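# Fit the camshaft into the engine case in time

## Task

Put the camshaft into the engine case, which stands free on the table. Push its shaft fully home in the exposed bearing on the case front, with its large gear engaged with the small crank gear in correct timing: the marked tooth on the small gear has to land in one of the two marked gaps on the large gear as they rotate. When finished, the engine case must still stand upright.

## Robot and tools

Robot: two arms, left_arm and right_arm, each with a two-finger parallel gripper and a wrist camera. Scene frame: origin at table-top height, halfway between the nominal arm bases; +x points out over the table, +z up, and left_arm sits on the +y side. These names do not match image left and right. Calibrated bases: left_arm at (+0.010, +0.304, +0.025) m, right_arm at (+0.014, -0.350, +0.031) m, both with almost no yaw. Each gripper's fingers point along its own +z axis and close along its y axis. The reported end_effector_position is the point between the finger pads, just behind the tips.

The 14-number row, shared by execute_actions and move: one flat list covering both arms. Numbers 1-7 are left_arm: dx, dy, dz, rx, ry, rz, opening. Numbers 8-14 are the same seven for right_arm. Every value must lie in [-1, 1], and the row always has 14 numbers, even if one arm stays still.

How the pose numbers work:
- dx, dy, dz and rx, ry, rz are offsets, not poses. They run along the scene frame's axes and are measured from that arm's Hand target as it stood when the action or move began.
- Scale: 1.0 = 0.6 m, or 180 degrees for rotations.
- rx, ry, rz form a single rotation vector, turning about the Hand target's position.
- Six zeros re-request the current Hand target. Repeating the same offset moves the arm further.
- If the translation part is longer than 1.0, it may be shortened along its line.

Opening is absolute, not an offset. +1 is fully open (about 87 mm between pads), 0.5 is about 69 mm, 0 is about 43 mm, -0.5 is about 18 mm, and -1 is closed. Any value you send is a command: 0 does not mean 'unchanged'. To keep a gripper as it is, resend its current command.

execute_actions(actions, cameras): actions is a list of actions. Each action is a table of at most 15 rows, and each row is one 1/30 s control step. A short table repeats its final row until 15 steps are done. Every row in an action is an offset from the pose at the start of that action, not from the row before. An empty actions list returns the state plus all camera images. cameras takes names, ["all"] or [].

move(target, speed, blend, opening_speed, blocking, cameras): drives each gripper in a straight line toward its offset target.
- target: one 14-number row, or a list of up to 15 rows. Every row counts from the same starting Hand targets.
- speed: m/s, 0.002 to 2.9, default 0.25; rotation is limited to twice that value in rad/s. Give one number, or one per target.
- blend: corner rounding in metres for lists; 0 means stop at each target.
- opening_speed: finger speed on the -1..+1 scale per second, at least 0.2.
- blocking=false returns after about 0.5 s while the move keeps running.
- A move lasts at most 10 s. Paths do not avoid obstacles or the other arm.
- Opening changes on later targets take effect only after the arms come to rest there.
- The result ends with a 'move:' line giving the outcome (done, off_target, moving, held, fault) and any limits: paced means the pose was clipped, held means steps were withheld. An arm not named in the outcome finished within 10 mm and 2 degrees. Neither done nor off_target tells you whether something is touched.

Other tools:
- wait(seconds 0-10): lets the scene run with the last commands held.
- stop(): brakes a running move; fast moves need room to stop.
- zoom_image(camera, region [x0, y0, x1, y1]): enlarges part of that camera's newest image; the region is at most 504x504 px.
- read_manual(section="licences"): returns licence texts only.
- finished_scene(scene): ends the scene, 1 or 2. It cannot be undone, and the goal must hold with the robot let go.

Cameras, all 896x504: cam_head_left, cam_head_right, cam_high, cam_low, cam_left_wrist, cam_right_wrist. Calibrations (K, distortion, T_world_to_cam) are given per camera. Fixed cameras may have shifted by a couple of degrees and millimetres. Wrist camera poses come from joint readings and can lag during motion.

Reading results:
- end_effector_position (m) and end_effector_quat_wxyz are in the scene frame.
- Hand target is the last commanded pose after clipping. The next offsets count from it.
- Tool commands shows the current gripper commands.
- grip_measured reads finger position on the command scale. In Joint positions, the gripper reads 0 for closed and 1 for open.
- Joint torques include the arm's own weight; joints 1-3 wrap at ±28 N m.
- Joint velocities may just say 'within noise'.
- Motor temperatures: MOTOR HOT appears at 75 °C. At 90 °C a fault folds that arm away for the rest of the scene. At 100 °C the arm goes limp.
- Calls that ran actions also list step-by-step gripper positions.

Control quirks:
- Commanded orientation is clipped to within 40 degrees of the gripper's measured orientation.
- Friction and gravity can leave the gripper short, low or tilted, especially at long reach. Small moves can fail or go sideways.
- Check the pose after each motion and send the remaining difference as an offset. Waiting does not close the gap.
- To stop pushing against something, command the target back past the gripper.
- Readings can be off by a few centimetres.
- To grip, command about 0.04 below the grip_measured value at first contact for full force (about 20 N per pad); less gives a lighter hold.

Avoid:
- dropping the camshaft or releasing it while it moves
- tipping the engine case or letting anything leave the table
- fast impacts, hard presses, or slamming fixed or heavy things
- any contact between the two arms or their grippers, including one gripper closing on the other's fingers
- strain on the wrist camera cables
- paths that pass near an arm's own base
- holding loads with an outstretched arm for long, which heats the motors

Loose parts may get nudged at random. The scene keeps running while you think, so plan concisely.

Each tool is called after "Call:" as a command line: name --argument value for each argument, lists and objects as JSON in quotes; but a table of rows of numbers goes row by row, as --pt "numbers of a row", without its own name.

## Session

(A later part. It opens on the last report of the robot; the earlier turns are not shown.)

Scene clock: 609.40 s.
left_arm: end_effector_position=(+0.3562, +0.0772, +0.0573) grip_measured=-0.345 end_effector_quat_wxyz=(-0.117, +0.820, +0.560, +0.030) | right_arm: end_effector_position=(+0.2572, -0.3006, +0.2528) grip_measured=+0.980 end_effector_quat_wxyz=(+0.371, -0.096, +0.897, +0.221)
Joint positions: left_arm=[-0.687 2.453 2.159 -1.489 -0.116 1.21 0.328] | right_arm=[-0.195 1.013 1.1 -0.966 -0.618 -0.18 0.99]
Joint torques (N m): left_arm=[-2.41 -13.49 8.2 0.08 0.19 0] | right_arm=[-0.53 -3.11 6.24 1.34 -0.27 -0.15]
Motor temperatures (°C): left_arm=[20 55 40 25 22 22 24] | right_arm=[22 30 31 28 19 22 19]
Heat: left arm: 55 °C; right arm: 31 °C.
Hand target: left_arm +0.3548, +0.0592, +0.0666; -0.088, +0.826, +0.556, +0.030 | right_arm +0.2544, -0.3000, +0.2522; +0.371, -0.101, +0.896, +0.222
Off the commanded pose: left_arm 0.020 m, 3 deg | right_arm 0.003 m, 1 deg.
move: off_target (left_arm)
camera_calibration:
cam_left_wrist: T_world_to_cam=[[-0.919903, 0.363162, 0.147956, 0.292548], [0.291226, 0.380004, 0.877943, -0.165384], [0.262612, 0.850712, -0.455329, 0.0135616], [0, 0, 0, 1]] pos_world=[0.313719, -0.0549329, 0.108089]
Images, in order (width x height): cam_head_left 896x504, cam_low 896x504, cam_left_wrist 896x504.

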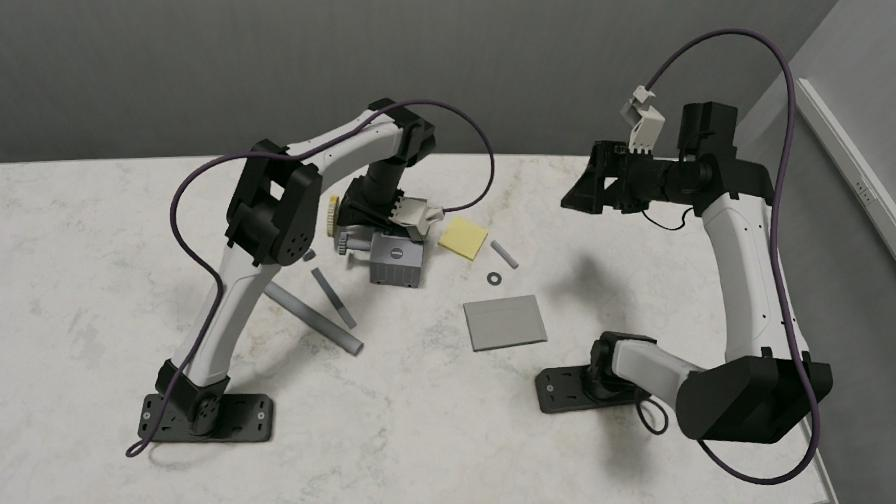

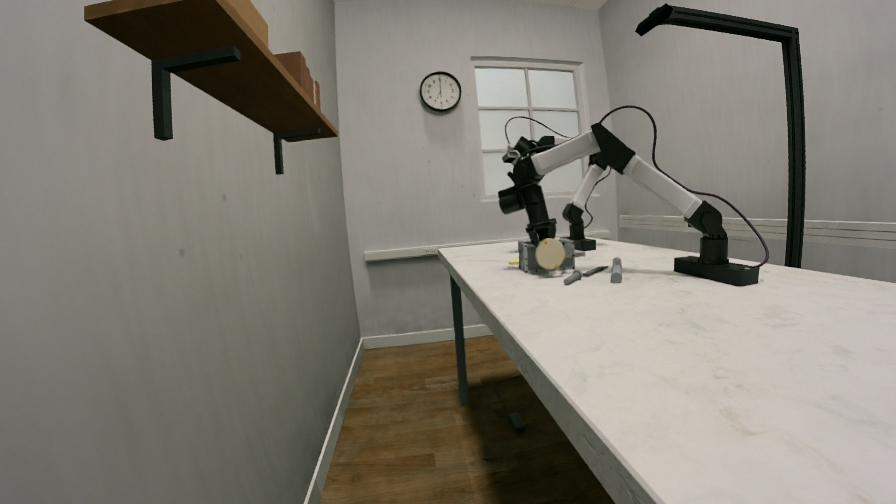

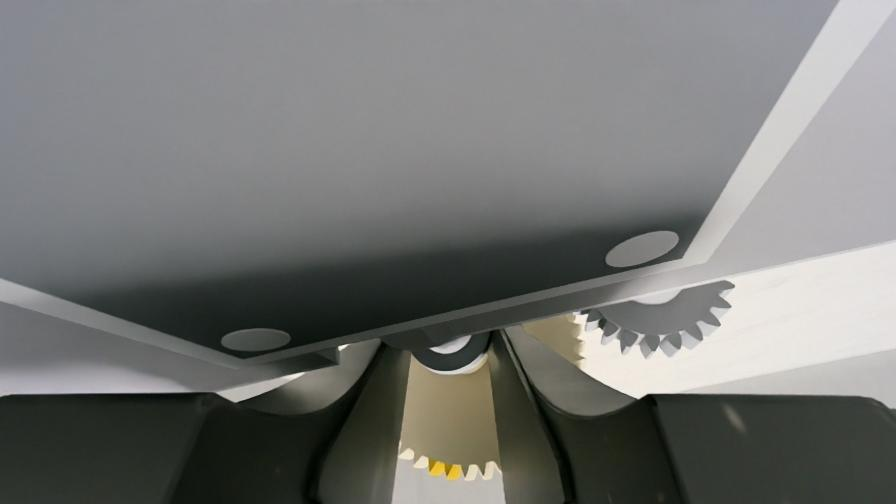

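Call:
move --pt "0.003 0.02 0 0 0 0 -0.98 0 0 0 0 0 0 1" --pt "0.003 0.02 0 0 0 0 -0.2 0 0 0 0 0 0 1" --speed 0.05 --opening_speed 0.4 --cameras '["cam_low","cam_left_wrist","cam_head_left"]'

Call:
zoom_image --camera "cam_head_left" --region '[310, 180, 440, 265]'

Call:
zoom_image --camera "cam_low" --region '[510, 220, 610, 290]'

Scene clock: 618.93 s.
left_arm: end_effector_position=(+0.3568, +0.0770, +0.0567) grip_measured=-0.200 end_effector_quat_wxyz=(-0.109, +0.821, +0.559, +0.033) | right_arm: end_effector_position=(+0.2572, -0.3006, +0.2528) grip_measured=+0.980 end_effector_quat_wxyz=(+0.371, -0.096, +0.897, +0.221)
Joint positions: left_arm=[-0.687 2.434 2.126 -1.459 -0.117 1.213 0.4] | right_arm=[-0.195 1.013 1.1 -0.966 -0.618 -0.18 0.99]
Joint torques (N m): left_arm=[-0.43 -14.79 5.38 0.12 0.16 0.18] | right_arm=[-0.5 -3.14 6.26 1.35 -0.28 -0.15]
Motor temperatures (°C): left_arm=[20 57 38 25 22 22 24] | right_arm=[22 30 31 28 19 22 19]
Heat: left arm: 57 °C; right arm: 31 °C.
Hand target: left_arm +0.3565, +0.0712, +0.0665; -0.088, +0.826, +0.556, +0.030 | right_arm +0.2544, -0.3000, +0.2522; +0.371, -0.101, +0.896, +0.222
Off the commanded pose: left_arm 0.011 m, 2 deg | right_arm 0.003 m, 1 deg.
move: off_target (left_arm); target 2's new opening was sent with left_arm's hand 0.012 m and 3 deg from that target
camera_calibration:
cam_left_wrist: T_world_to_cam=[[-0.920325, 0.367896, 0.132872, 0.293878], [0.281786, 0.387976, 0.877537, -0.16219], [0.271291, 0.845061, -0.460732, 0.0109281], [0, 0, 0, 1]] pos_world=[0.313202, -0.0544257, 0.108314]
Images, in order (width x height): cam_head_left 896x504, cam_low 896x504, cam_left_wrist 896x504.

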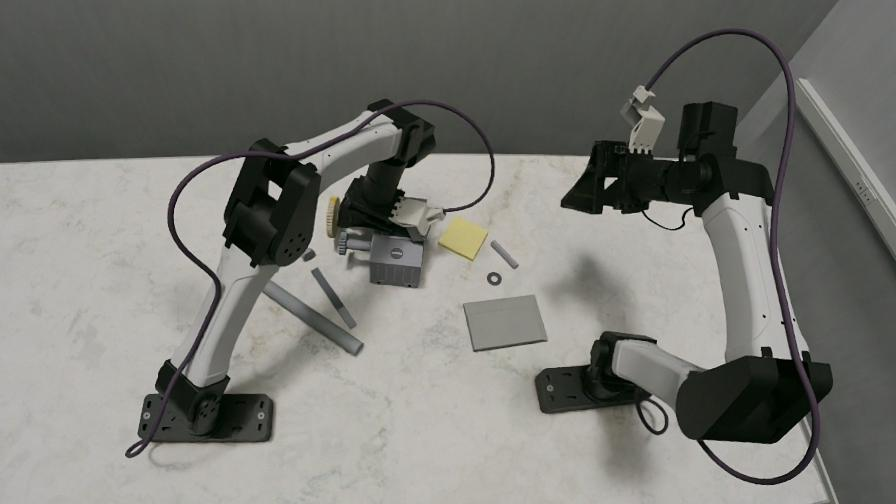

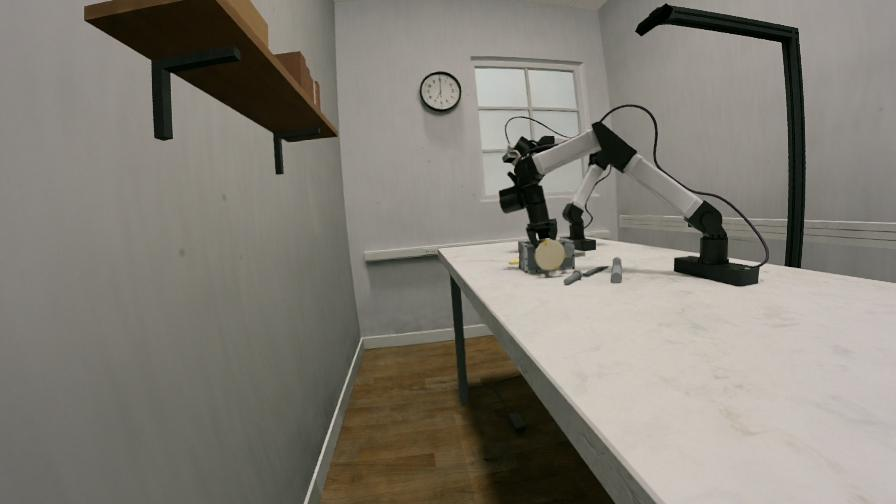

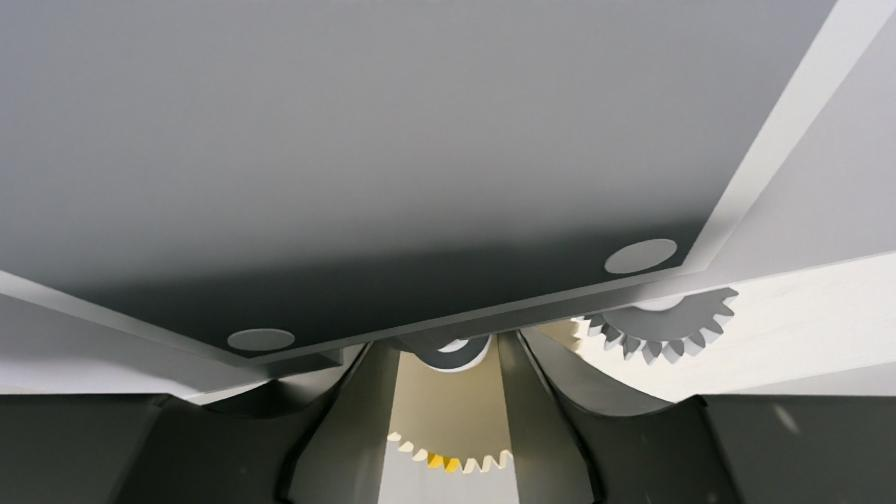

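Scaled by 3.877.

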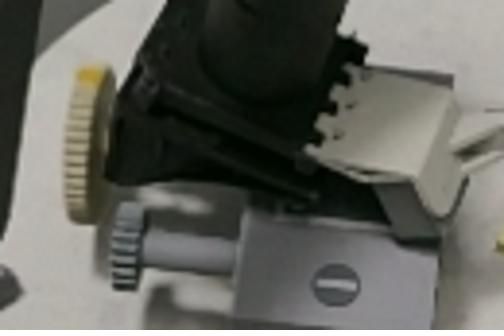

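Scaled by 5.040.

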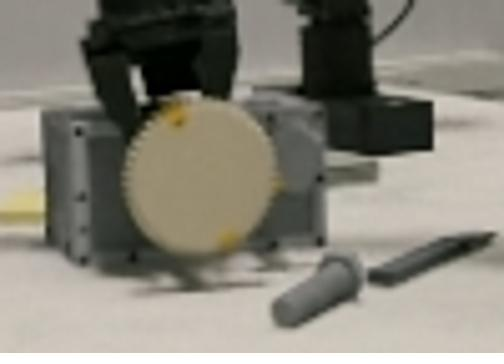

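Call:
move --pt "0 0 0.005 0 0 0 -0.1 0 0 0 0 0 0 1" --pt "0.012 -0.02 0.18 0 0 0 -0.1 0 0 0 0 0 0 1" --speed 0.08 --cameras '["cam_low","cam_left_wrist","cam_head_left"]'

Call:
zoom_image --camera "cam_head_left" --region '[310, 180, 440, 265]'

Call:
zoom_image --camera "cam_low" --region '[510, 220, 610, 290]'

Scene clock: 627.03 s.
left_arm: end_effector_position=(+0.3632, +0.0610, +0.1554) grip_measured=-0.100 end_effector_quat_wxyz=(-0.008, +0.833, +0.550, +0.058) | right_arm: end_effector_position=(+0.2572, -0.3006, +0.2528) grip_measured=+0.980 end_effector_quat_wxyz=(+0.371, -0.096, +0.897, +0.221)
Joint positions: left_arm=[-0.706 2.27 2.266 -1.553 -0.117 1.234 0.45] | right_arm=[-0.195 1.013 1.1 -0.966 -0.618 -0.18 0.99]
Joint torques (N m): left_arm=[-0.44 -13.29 9.14 0.21 -0.06 0.18] | right_arm=[-0.49 -3.18 6.31 1.34 -0.26 -0.15]
Motor temperatures (°C): left_arm=[20 58 38 25 22 22 24] | right_arm=[22 30 31 28 19 22 19]
Heat: left arm: 58 °C; right arm: 31 °C.
Hand target: left_arm +0.3637, +0.0592, +0.1745; -0.089, +0.826, +0.556, +0.030 | right_arm +0.2544, -0.3000, +0.2522; +0.371, -0.101, +0.896, +0.222
Off the commanded pose: left_arm 0.019 m, 10 deg | right_arm 0.003 m, 1 deg.
joint sent to its limit (left arm) — joint 4 (wrist pitch), lower limit. The joint targets are off in orientation, not in position.
move: off_target (left_arm)
camera_calibration:
cam_left_wrist: T_world_to_cam=[[-0.91023, 0.409384, -0.0623421, 0.316753], [0.166823, 0.500299, 0.84963, -0.205111], [0.379015, 0.762958, -0.523682, 0.0439646], [0, 0, 0, 1]] pos_world=[0.305872, -0.0606001, 0.217039]
Images, in order (width x height): cam_head_left 896x504, cam_low 896x504, cam_left_wrist 896x504.

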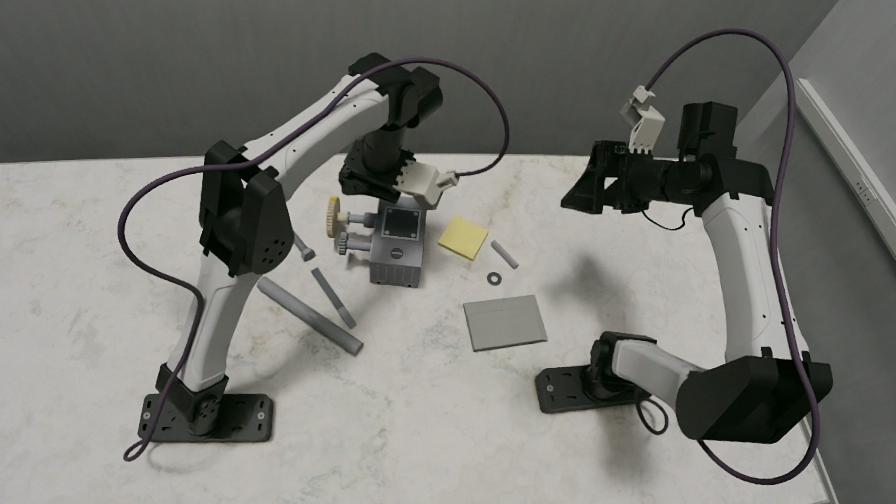

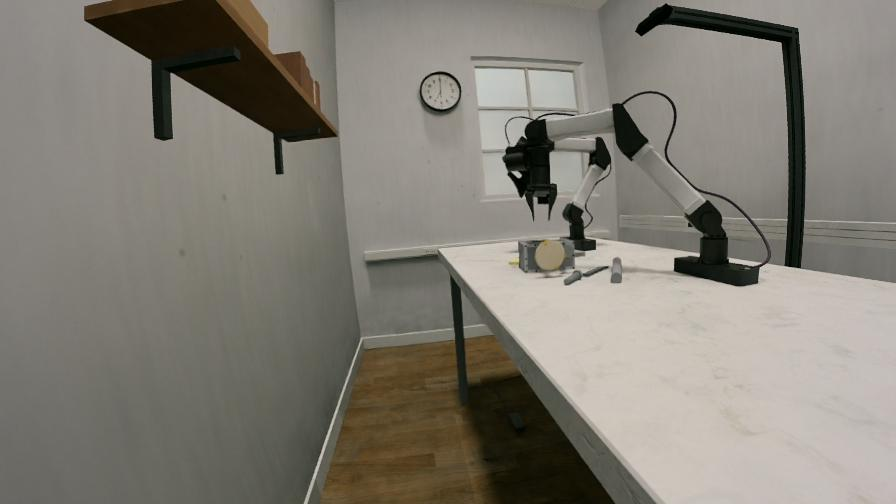

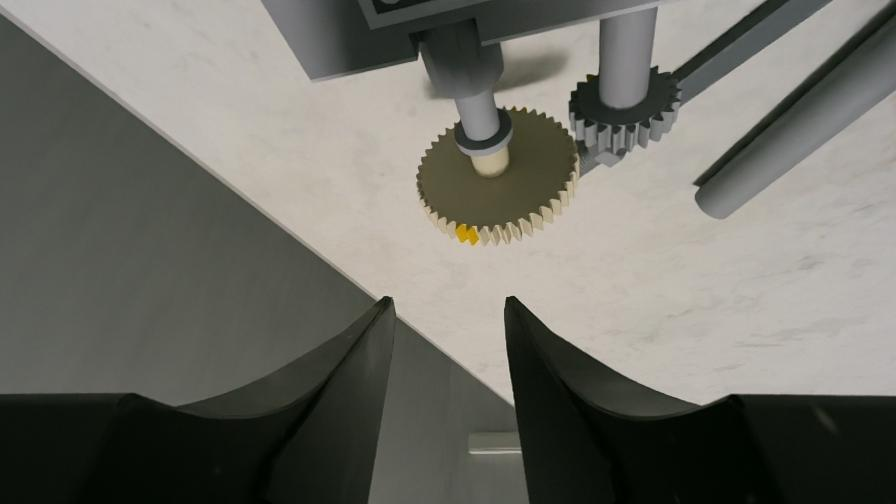

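Scaled by 3.877.

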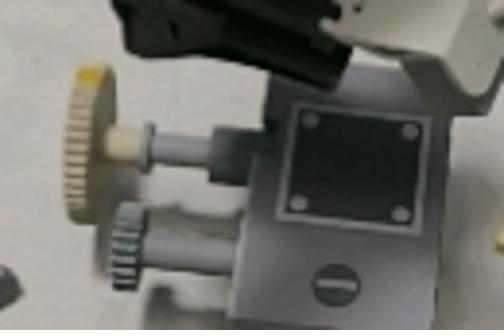

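Scaled by 5.040.

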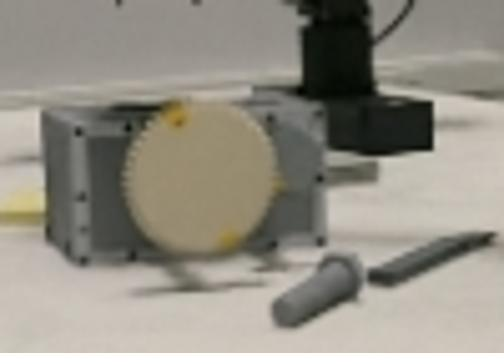

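Call:
move --pt "0 0.235 0.1 -0.1 -0.008 0.04 -0.1 0 0 0 0 0 0 1" --pt "-0.101 0.235 0.006 -0.559 -0.046 0.222 -0.1 0 0 0 0 0 0 1" --speed '[0.15,0.5]' --cameras '["cam_left_wrist"]'

Scene clock: 640.80 s.
left_arm: end_effector_position=(+0.3018, +0.2000, +0.1819) grip_measured=-0.100 end_effector_quat_wxyz=(+0.591, +0.387, +0.598, -0.380) | right_arm: end_effector_position=(+0.2572, -0.3006, +0.2528) grip_measured=+0.980 end_effector_quat_wxyz=(+0.371, -0.096, +0.897, +0.221)
Joint positions: left_arm=[0.282 1.347 0.399 0.868 1.393 0.082 0.45] | right_arm=[-0.195 1.013 1.1 -0.966 -0.618 -0.18 0.99]
Joint torques (N m): left_arm=[-0.09 -2.86 5.5 1.71 -0.09 0.06] | right_arm=[-0.51 -3.1 6.3 1.35 -0.27 -0.16]
Motor temperatures (°C): left_arm=[20 57 37 26 22 22 24] | right_arm=[22 30 31 28 19 22 19]
Heat: left arm: 57 °C; right arm: 31 °C.
Hand target: left_arm +0.3031, +0.2002, +0.1781; +0.596, +0.381, +0.599, -0.376 | right_arm +0.2544, -0.3000, +0.2522; +0.371, -0.101, +0.896, +0.222
Off the commanded pose: left_arm 0.004 m, 1 deg | right_arm 0.003 m, 1 deg.
move: done
camera_calibration:
cam_left_wrist: T_world_to_cam=[[-0.905646, -0.423613, -0.018917, 0.36287], [-0.328191, 0.728495, -0.60132, 0.0808104], [0.268508, -0.538374, -0.798785, 0.318658], [0, 0, 0, 1]] pos_world=[0.26959, 0.266404, 0.309997]
Images, in order (width x height): cam_left_wrist 896x504.

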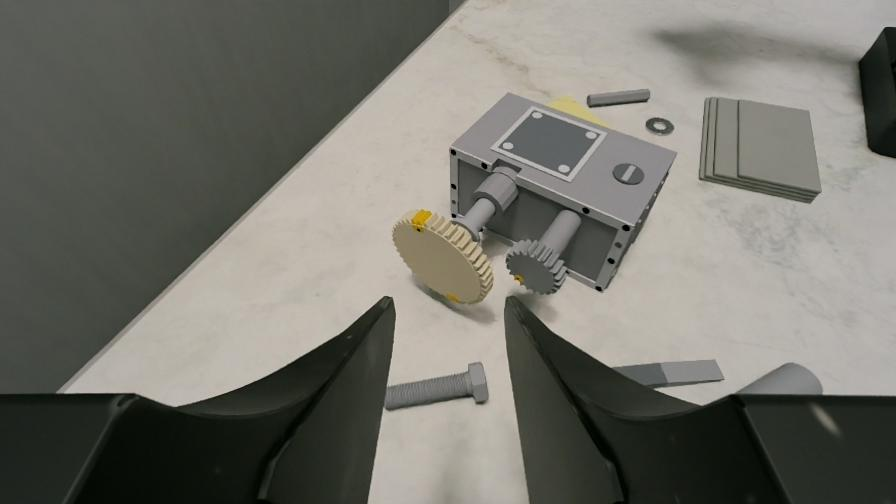

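Call:
zoom_image --camera "cam_left_wrist" --region '[380, 190, 580, 310]'

Scaled by 2.520.

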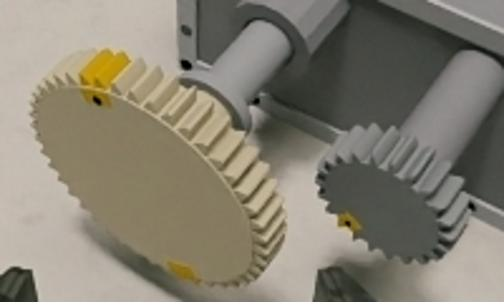

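Call:
move --pt "0.112 0.03 -0.06 0 0 -0.19 1 0 0 0 0 0 0 1" --pt "0.112 -0.008 -0.187 0 0 -0.19 1 0 0 0 0 0 0 1" --speed 0.15

Call:
move --target '[0,0,0,-0.0172,-0.11,0,1,0,0,0,0,0,0,1]' --speed 0.2 --cameras '["cam_left_wrist","cam_low","cam_head_left"]'

Scene clock: 699.00 s.
left_arm: end_effector_position=(+0.3650, +0.1960, +0.0625) grip_measured=+1.000 end_effector_quat_wxyz=(+0.537, +0.436, +0.556, -0.461) | right_arm: end_effector_position=(+0.2572, -0.3006, +0.2528) grip_measured=+0.980 end_effector_quat_wxyz=(+0.371, -0.096, +0.897, +0.221)
Joint positions: left_arm=[0.233 2.112 0.738 0.923 1.573 0.407 1] | right_arm=[-0.195 1.013 1.1 -0.966 -0.618 -0.18 0.99]
Joint torques (N m): left_arm=[-0.38 -7.15 6.76 1.55 0.41 0.23] | right_arm=[-0.44 -3.15 6.26 1.33 -0.25 -0.15]
Motor temperatures (°C): left_arm=[20 42 35 30 22 22 23] | right_arm=[22 29 31 28 19 22 19]
Heat: left arm: 42 °C; right arm: 31 °C.
Hand target: left_arm +0.3703, +0.1954, +0.0659; +0.459, +0.540, +0.461, -0.534 | right_arm +0.2544, -0.3000, +0.2522; +0.371, -0.101, +0.896, +0.222
Off the commanded pose: left_arm 0.006 m, 20 deg | right_arm 0.003 m, 1 deg.
joint sent to its limit (left arm) — joint 5 (wrist yaw), upper limit. The joint targets are off in orientation, not in position.
move: off_target (left_arm)

Scene clock: 701.07 s.
left_arm: end_effector_position=(+0.3751, +0.1980, +0.0674) grip_measured=+1.000 end_effector_quat_wxyz=(+0.615, +0.534, +0.463, -0.350) | right_arm: end_effector_position=(+0.2572, -0.3006, +0.2528) grip_measured=+0.980 end_effector_quat_wxyz=(+0.371, -0.096, +0.897, +0.221)
Joint positions: left_arm=[0.233 2.112 0.703 1.048 1.573 0.701 1] | right_arm=[-0.195 1.013 1.1 -0.966 -0.618 -0.18 0.99]
Joint torques (N m): left_arm=[-0.32 -7.25 3.38 1.51 0.36 0.21] | right_arm=[-0.5 -3.07 6.28 1.34 -0.28 -0.16]
Heat: left arm: 42 °C; right arm: 31 °C.
Hand target: left_arm +0.3704, +0.1954, +0.0660; +0.546, +0.612, +0.360, -0.446 | right_arm +0.2544, -0.3000, +0.2522; +0.371, -0.101, +0.896, +0.222
Off the commanded pose: left_arm 0.006 m, 20 deg | right_arm 0.003 m, 1 deg.
joint sent to its limit (left arm) — joint 5 (wrist yaw), upper limit. The joint targets are off in orientation, not in position.
move: off_target (left_arm)
camera_calibration:
cam_left_wrist: T_world_to_cam=[[-0.917133, -0.195764, -0.347193, 0.407608], [0.0451074, 0.814499, -0.578408, -0.121303], [0.39602, -0.546138, -0.738174, 0.156038], [0, 0, 0, 1]] pos_world=[0.317508, 0.263814, 0.18654]
Images, in order (width x height): cam_head_left 896x504, cam_low 896x504, cam_left_wrist 896x504.

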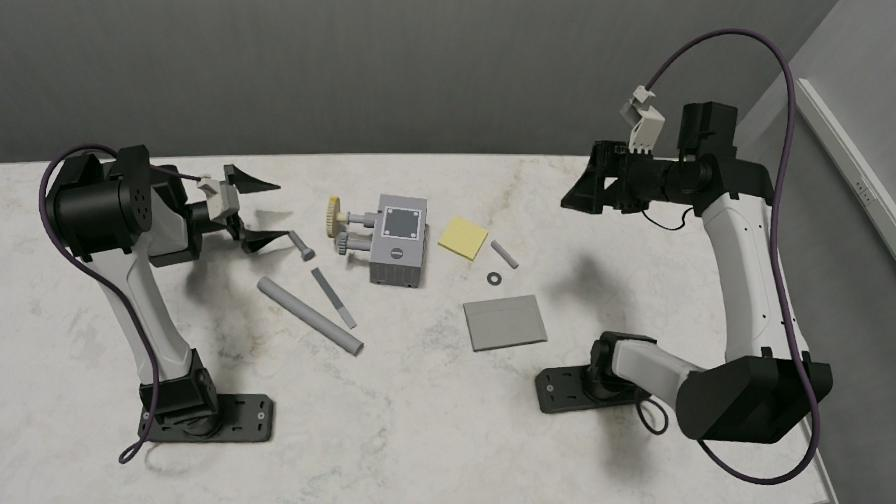

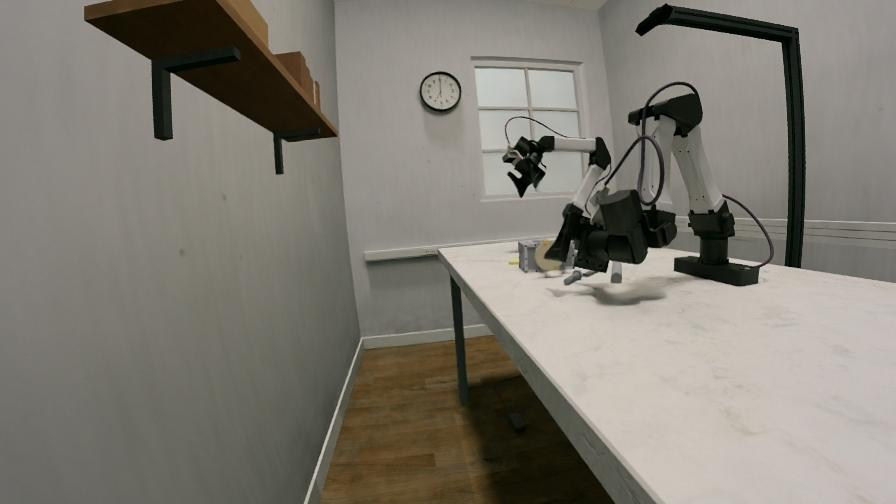

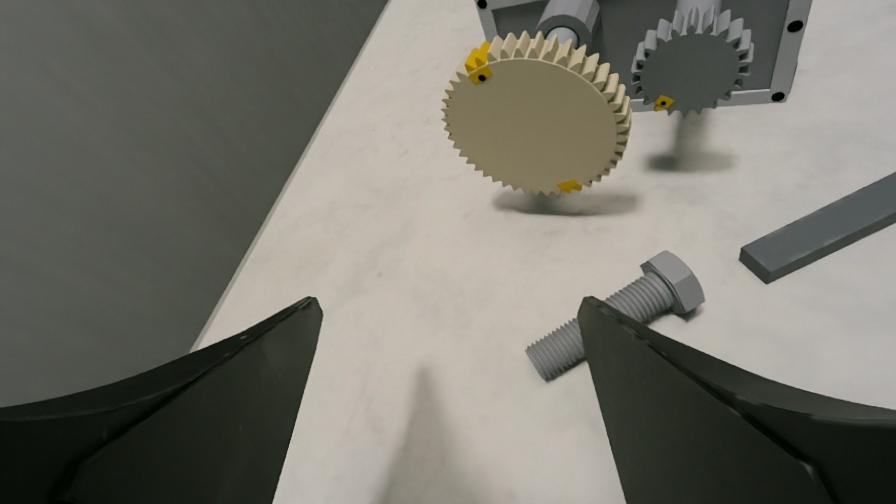

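Call:
move --target '[-0.023,-0.105,-0.007,0,0,0,1,0,0,0,0,0,0,1]' --speed 0.1 --cameras '["cam_left_wrist","cam_low","cam_head_left"]'

Scene clock: 713.60 s.
left_arm: end_effector_position=(+0.3535, +0.1338, +0.0604) grip_measured=+1.000 end_effector_quat_wxyz=(+0.578, +0.572, +0.415, -0.407) | right_arm: end_effector_position=(+0.2572, -0.3006, +0.2528) grip_measured=+0.980 end_effector_quat_wxyz=(+0.371, -0.096, +0.897, +0.221)
Joint positions: left_arm=[0.052 2.145 0.723 1.048 1.573 0.704 1] | right_arm=[-0.195 1.013 1.1 -0.966 -0.618 -0.18 0.99]
Joint torques (N m): left_arm=[-0.2 -6.9 6.15 1.44 0.38 0.14] | right_arm=[-0.49 -3.17 6.2 1.33 -0.26 -0.14]
Heat: left arm: 43 °C; right arm: 31 °C.
Hand target: left_arm +0.3565, +0.1324, +0.0618; +0.545, +0.612, +0.360, -0.446 | right_arm +0.2544, -0.3000, +0.2522; +0.371, -0.101, +0.896, +0.222
Off the commanded pose: left_arm 0.004 m, 10 deg | right_arm 0.003 m, 1 deg.
joint sent to its limit (left arm) — joint 5 (wrist yaw), upper limit. The joint targets are off in orientation, not in position.
move: off_target (left_arm)
camera_calibration:
cam_left_wrist: T_world_to_cam=[[-0.940664, -0.0267083, -0.338287, 0.357943], [0.186227, 0.792736, -0.580422, -0.118792], [0.283675, -0.60898, -0.740724, 0.172674], [0, 0, 0, 1]] pos_world=[0.309843, 0.208886, 0.180042]
Images, in order (width x height): cam_head_left 896x504, cam_low 896x504, cam_left_wrist 896x504.

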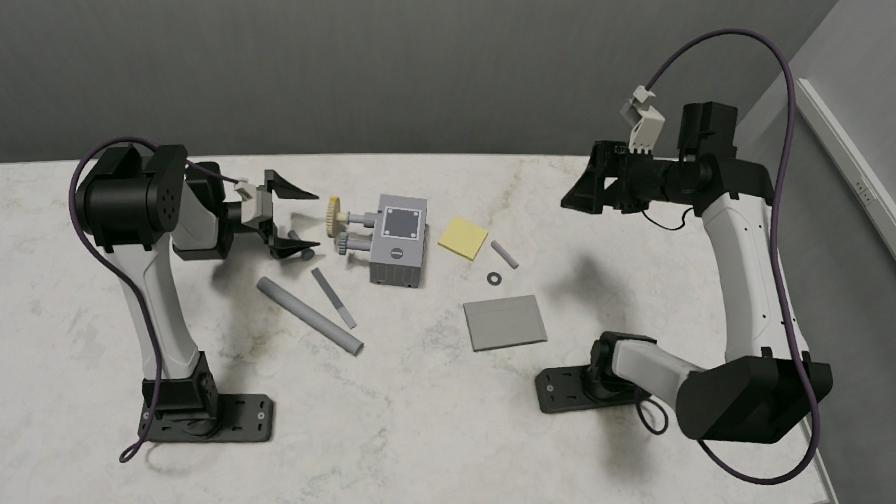

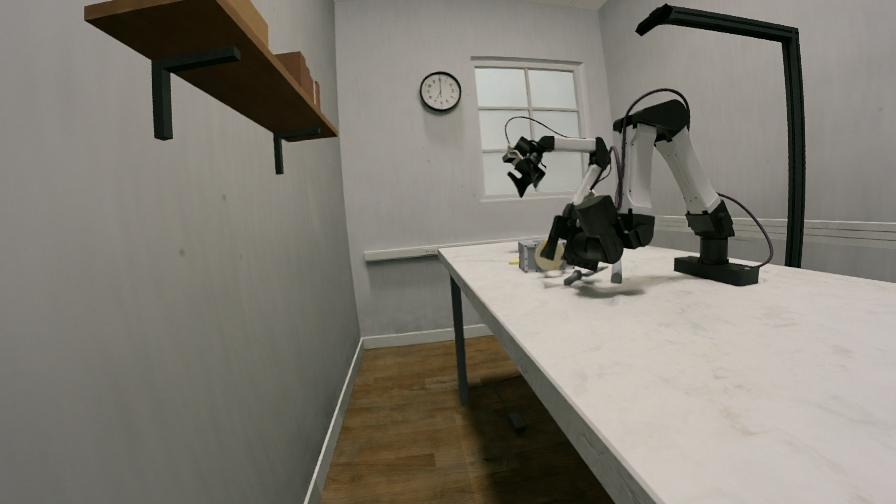

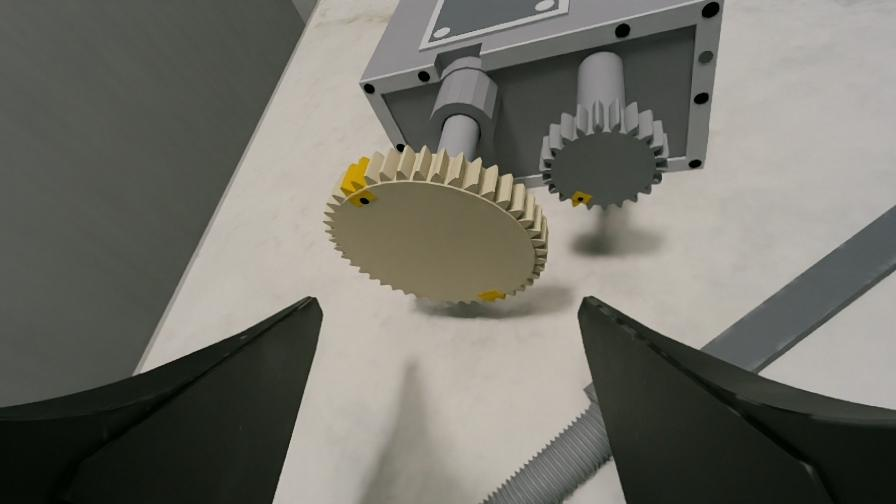

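Call:
move --target '[0.002,-0.042,0.005,0,0,0,1,0,0,0,0,0,0,1]' --speed 0.05 --cameras '["cam_left_wrist","cam_low","cam_head_left"]'

Call:
zoom_image --camera "cam_head_left" --region '[250, 150, 430, 280]'

Scene clock: 720.23 s.
left_arm: end_effector_position=(+0.3560, +0.1093, +0.0643) grip_measured=+1.000 end_effector_quat_wxyz=(+0.567, +0.590, +0.390, -0.422) | right_arm: end_effector_position=(+0.2572, -0.3006, +0.2528) grip_measured=+0.980 end_effector_quat_wxyz=(+0.371, -0.096, +0.897, +0.221)
Joint positions: left_arm=[-0.019 2.165 0.783 1.048 1.573 0.682 1] | right_arm=[-0.195 1.013 1.1 -0.966 -0.618 -0.18 0.99]
Joint torques (N m): left_arm=[-0.4 -7.21 6.38 1.37 0.35 0.05] | right_arm=[-0.44 -3.11 6.35 1.34 -0.26 -0.15]
Heat: left arm: 43 °C; right arm: 31 °C.
Hand target: left_arm +0.3577, +0.1072, +0.0648; +0.545, +0.612, +0.360, -0.446 | right_arm +0.2544, -0.3000, +0.2522; +0.371, -0.101, +0.896, +0.222
Off the commanded pose: left_arm 0.003 m, 6 deg | right_arm 0.003 m, 1 deg.
joint sent to its limit (left arm) — joint 5 (wrist yaw), upper limit. The joint targets are off in orientation, not in position.
move: off_target (left_arm)
camera_calibration:
cam_left_wrist: T_world_to_cam=[[-0.93441, 0.0390528, -0.354052, 0.352534], [0.251116, 0.777166, -0.577021, -0.119185], [0.252623, -0.628082, -0.735999, 0.172819], [0, 0, 0, 1]] pos_world=[0.315682, 0.187403, 0.183237]
Images, in order (width x height): cam_head_left 896x504, cam_low 896x504, cam_left_wrist 896x504.

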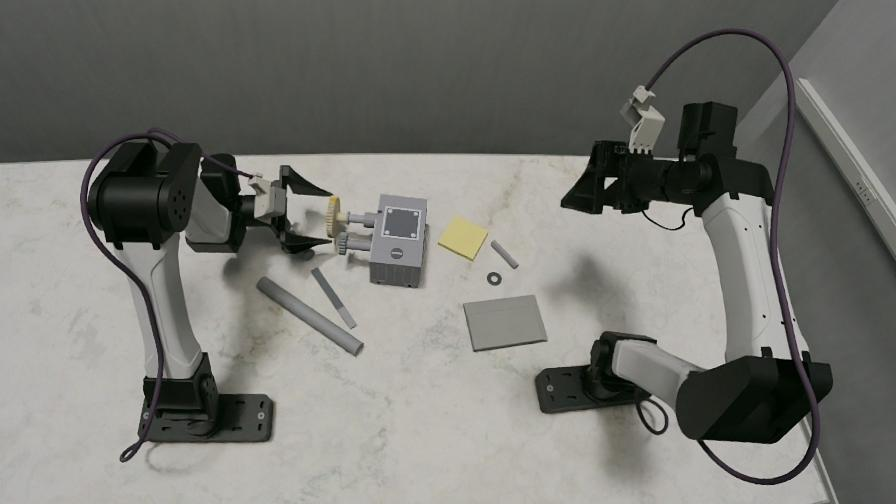

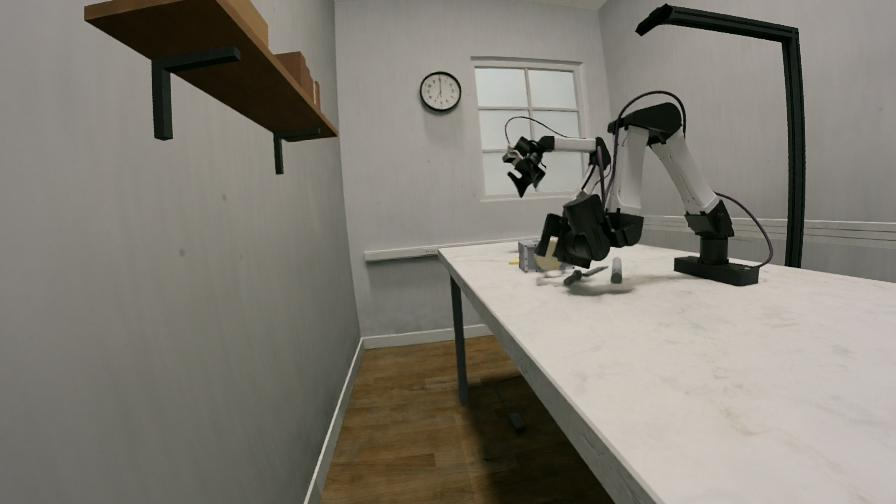

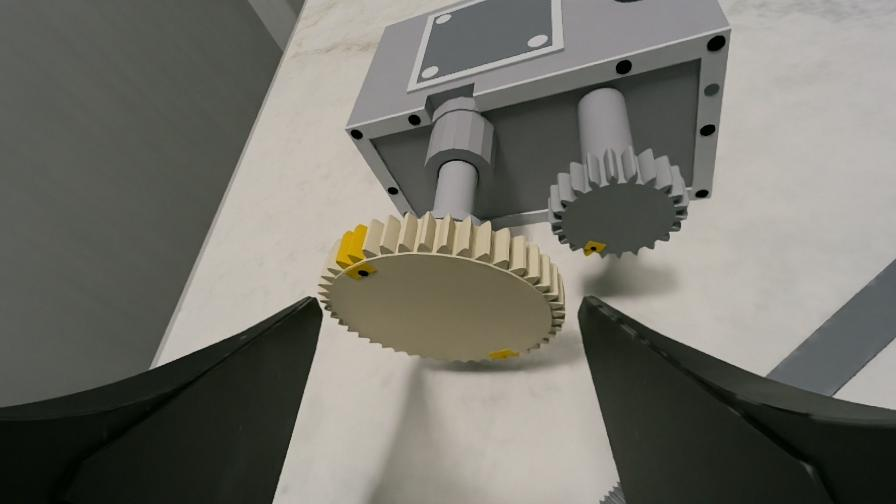

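Scaled by 2.800.

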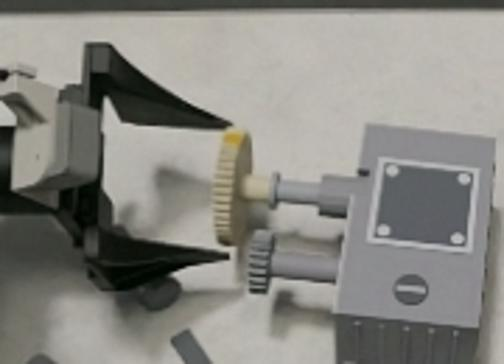

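Call:
move --pt "0.0055 0.004 0 0 0 0 1 0 0 0 0 0 0 1" --pt "0.004 -0.011 0 0 0 0 1 0 0 0 0 0 0 1" --speed 0.04 --cameras '["cam_left_wrist","cam_head_left"]'

Call:
zoom_image --camera "cam_head_left" --region '[250, 150, 430, 280]'

Scene clock: 727.30 s.
left_arm: end_effector_position=(+0.3584, +0.1032, +0.0642) grip_measured=+1.000 end_effector_quat_wxyz=(+0.563, +0.593, +0.385, -0.428) | right_arm: end_effector_position=(+0.2572, -0.3006, +0.2528) grip_measured=+0.980 end_effector_quat_wxyz=(+0.371, -0.096, +0.897, +0.221)
Joint positions: left_arm=[-0.035 2.179 0.808 1.048 1.573 0.669 1] | right_arm=[-0.195 1.013 1.1 -0.966 -0.618 -0.18 0.99]
Joint torques (N m): left_arm=[-0.46 -7.38 6.5 1.37 0.33 0.07] | right_arm=[-0.54 -3.1 6.27 1.35 -0.27 -0.16]
Heat: left arm: 43 °C; right arm: 31 °C.
Hand target: left_arm +0.3601, +0.1006, +0.0648; +0.545, +0.612, +0.360, -0.446 | right_arm +0.2544, -0.3000, +0.2522; +0.371, -0.101, +0.896, +0.222
Off the commanded pose: left_arm 0.003 m, 5 deg | right_arm 0.003 m, 1 deg.
joint sent to its limit (left arm) — joint 5 (wrist yaw), upper limit. The joint targets are off in orientation, not in position.
move: off_target (left_arm)
camera_calibration:
cam_left_wrist: T_world_to_cam=[[-0.934303, 0.0547667, -0.352249, 0.353152], [0.263013, 0.772905, -0.577444, -0.118983], [0.24063, -0.632154, -0.736532, 0.173036], [0, 0, 0, 1]] pos_world=[0.319608, 0.182006, 0.183138]
Images, in order (width x height): cam_head_left 896x504, cam_left_wrist 896x504.

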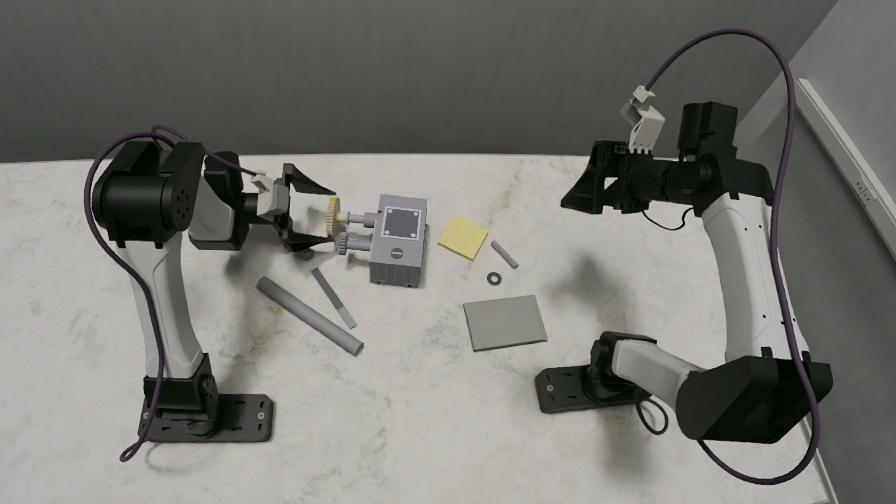

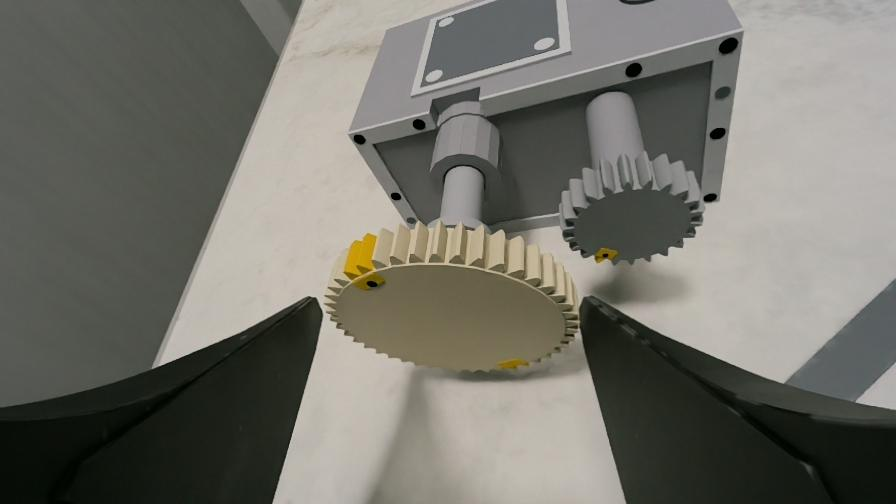

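Scaled by 2.800.

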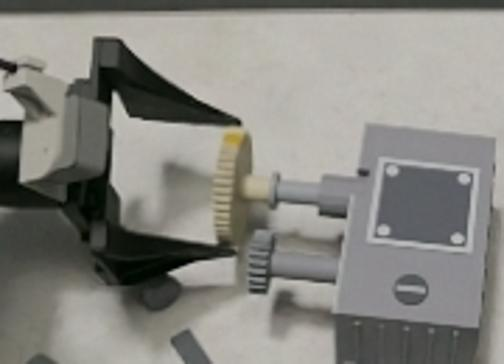

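Call:
move --target '[0,0,0,0,0,0,0.7,0,0,0,0,0,0,1]' --opening_speed 0.3 --cameras '["cam_left_wrist"]'

Call:
move --target '[0,0,0.002,0.0172,0.11,0,0.7,0,0,0,0,0,0,1]' --speed 0.15 --cameras '["cam_left_wrist"]'

Scene clock: 732.47 s.
left_arm: end_effector_position=(+0.3583, +0.1032, +0.0642) grip_measured=+0.757 end_effector_quat_wxyz=(+0.563, +0.592, +0.386, -0.428) | right_arm: end_effector_position=(+0.2572, -0.3006, +0.2528) grip_measured=+0.980 end_effector_quat_wxyz=(+0.371, -0.096, +0.897, +0.221)
Joint positions: left_arm=[-0.035 2.179 0.808 1.048 1.573 0.668 0.879] | right_arm=[-0.195 1.013 1.1 -0.966 -0.618 -0.18 0.99]
Joint torques (N m): left_arm=[-0.49 -7.34 6.56 1.36 0.34 0.02] | right_arm=[-0.51 -3.11 6.28 1.34 -0.28 -0.16]
Heat: left arm: 43 °C; right arm: 31 °C.
Hand target: left_arm +0.3601, +0.1007, +0.0648; +0.545, +0.612, +0.360, -0.446 | right_arm +0.2544, -0.3000, +0.2522; +0.371, -0.101, +0.896, +0.222
Off the commanded pose: left_arm 0.003 m, 5 deg | right_arm 0.003 m, 1 deg.
joint sent to its limit (left arm) — joint 5 (wrist yaw), upper limit. The joint targets are off in orientation, not in position.
move: off_target (left_arm)
camera_calibration:
cam_left_wrist: T_world_to_cam=[[-0.934574, 0.054706, -0.351537, 0.35325], [0.262521, 0.772926, -0.57764, -0.118762], [0.240112, -0.632134, -0.736718, 0.173281], [0, 0, 0, 1]] pos_world=[0.319709, 0.182006, 0.183238]
Images, in order (width x height): cam_left_wrist 896x504.

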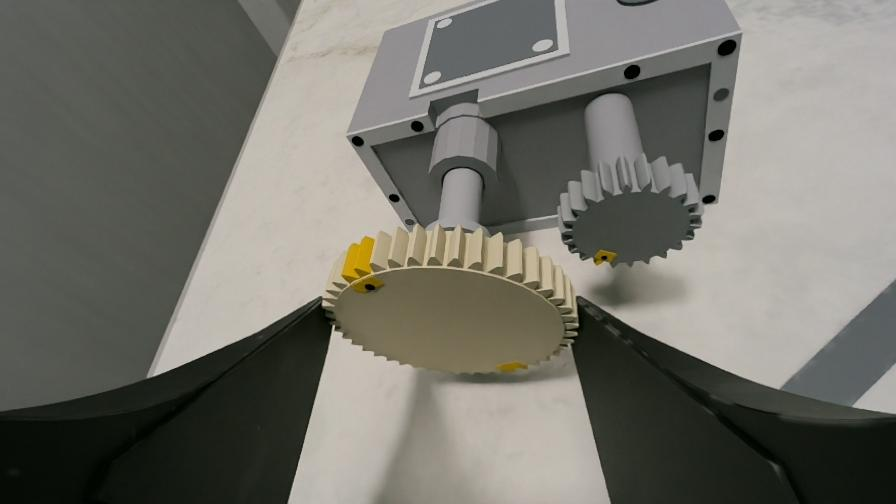

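Scene clock: 734.33 s.
left_arm: end_effector_position=(+0.3576, +0.1032, +0.0649) grip_measured=+0.757 end_effector_quat_wxyz=(+0.482, +0.519, +0.479, -0.519) | right_arm: end_effector_position=(+0.2572, -0.3006, +0.2528) grip_measured=+0.980 end_effector_quat_wxyz=(+0.371, -0.096, +0.897, +0.221)
Joint positions: left_arm=[-0.035 2.183 0.877 0.922 1.578 0.387 0.879] | right_arm=[-0.195 1.013 1.1 -0.966 -0.618 -0.18 0.99]
Joint torques (N m): left_arm=[-0.5 -7.77 7.09 1.37 0.32 -0.03] | right_arm=[-0.51 -3.15 6.27 1.34 -0.27 -0.14]
Heat: left arm: 43 °C; right arm: 31 °C.
Hand target: left_arm +0.3602, +0.1006, +0.0660; +0.459, +0.540, +0.461, -0.534 | right_arm +0.2544, -0.3000, +0.2522; +0.371, -0.101, +0.896, +0.222
Off the commanded pose: left_arm 0.004 m, 5 deg | right_arm 0.003 m, 1 deg.
joint sent to its limit (left arm) — joint 5 (wrist yaw), upper limit. The joint targets are off in orientation, not in position.
move: off_target (left_arm)
camera_calibration:
cam_left_wrist: T_world_to_cam=[[-0.997832, 0.0634605, -0.0174307, 0.352901], [0.0607564, 0.786505, -0.614588, -0.0450709], [-0.0252928, -0.614315, -0.788655, 0.270365], [0, 0, 0, 1]] pos_world=[0.361712, 0.179143, 0.191676]
Images, in order (width x height): cam_left_wrist 896x504.

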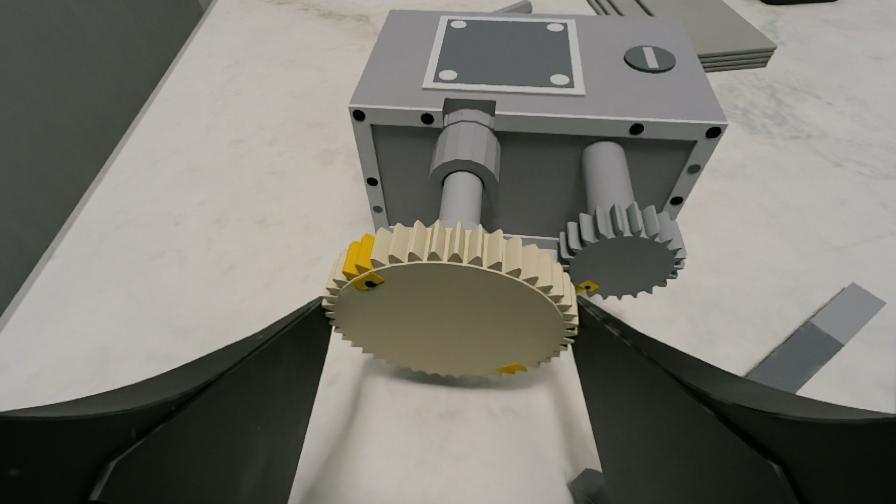

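Call:
move --target '[0,0,0.001,0.0172,0.108,0,0.7,0,0,0,0,0,0,1]' --speed 0.15 --cameras '["cam_left_wrist"]'

Call:
zoom_image --camera "cam_left_wrist" --region '[300, 170, 740, 420]'

Scene clock: 741.73 s.
left_arm: end_effector_position=(+0.3578, +0.1033, +0.0652) grip_measured=+0.757 end_effector_quat_wxyz=(+0.387, +0.430, +0.560, -0.593) | right_arm: end_effector_position=(+0.2572, -0.3006, +0.2528) grip_measured=+0.980 end_effector_quat_wxyz=(+0.371, -0.096, +0.897, +0.221)
Joint positions: left_arm=[-0.035 2.208 0.951 0.806 1.578 0.112 0.879] | right_arm=[-0.195 1.013 1.1 -0.966 -0.618 -0.18 0.99]
Joint torques (N m): left_arm=[-0.58 -8.13 7.36 1.39 0.36 -0.05] | right_arm=[-0.47 -3.12 6.24 1.34 -0.28 -0.16]
Heat: left arm: 43 °C; right arm: 31 °C.
Hand target: left_arm +0.3602, +0.1007, +0.0666; +0.360, +0.455, +0.546, -0.605 | right_arm +0.2544, -0.3000, +0.2522; +0.371, -0.101, +0.896, +0.222
Off the commanded pose: left_arm 0.004 m, 5 deg | right_arm 0.003 m, 1 deg.
joint sent to its limit (left arm) — joint 5 (wrist yaw), upper limit. The joint targets are off in orientation, not in position.
move: off_target (left_arm)
camera_calibration:
cam_left_wrist: T_world_to_cam=[[-0.946157, 0.060665, 0.317974, 0.312901], [-0.143463, 0.801966, -0.579888, 0.0242694], [-0.290183, -0.594282, -0.750082, 0.360814], [0, 0, 0, 1]] pos_world=[0.404237, 0.17598, 0.185219]
Images, in order (width x height): cam_left_wrist 896x504.

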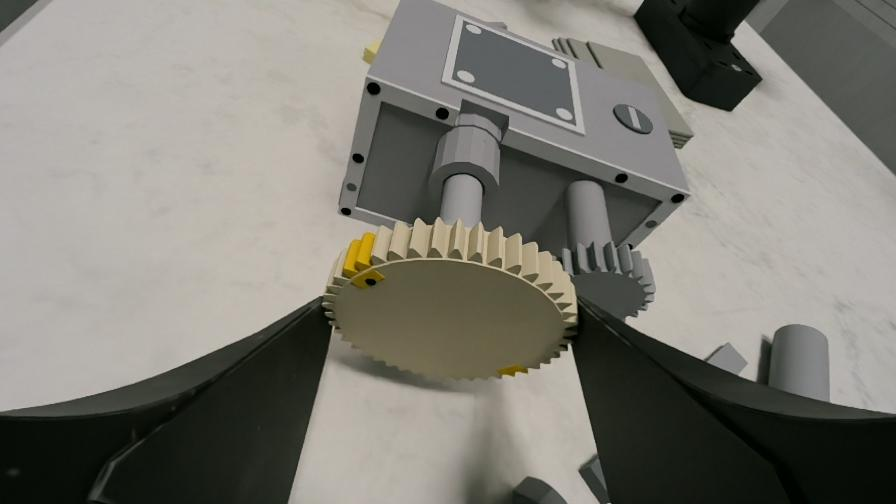

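Scaled by 1.145.

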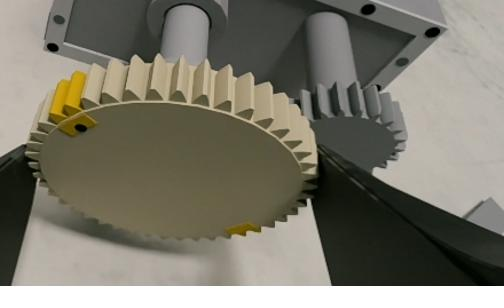

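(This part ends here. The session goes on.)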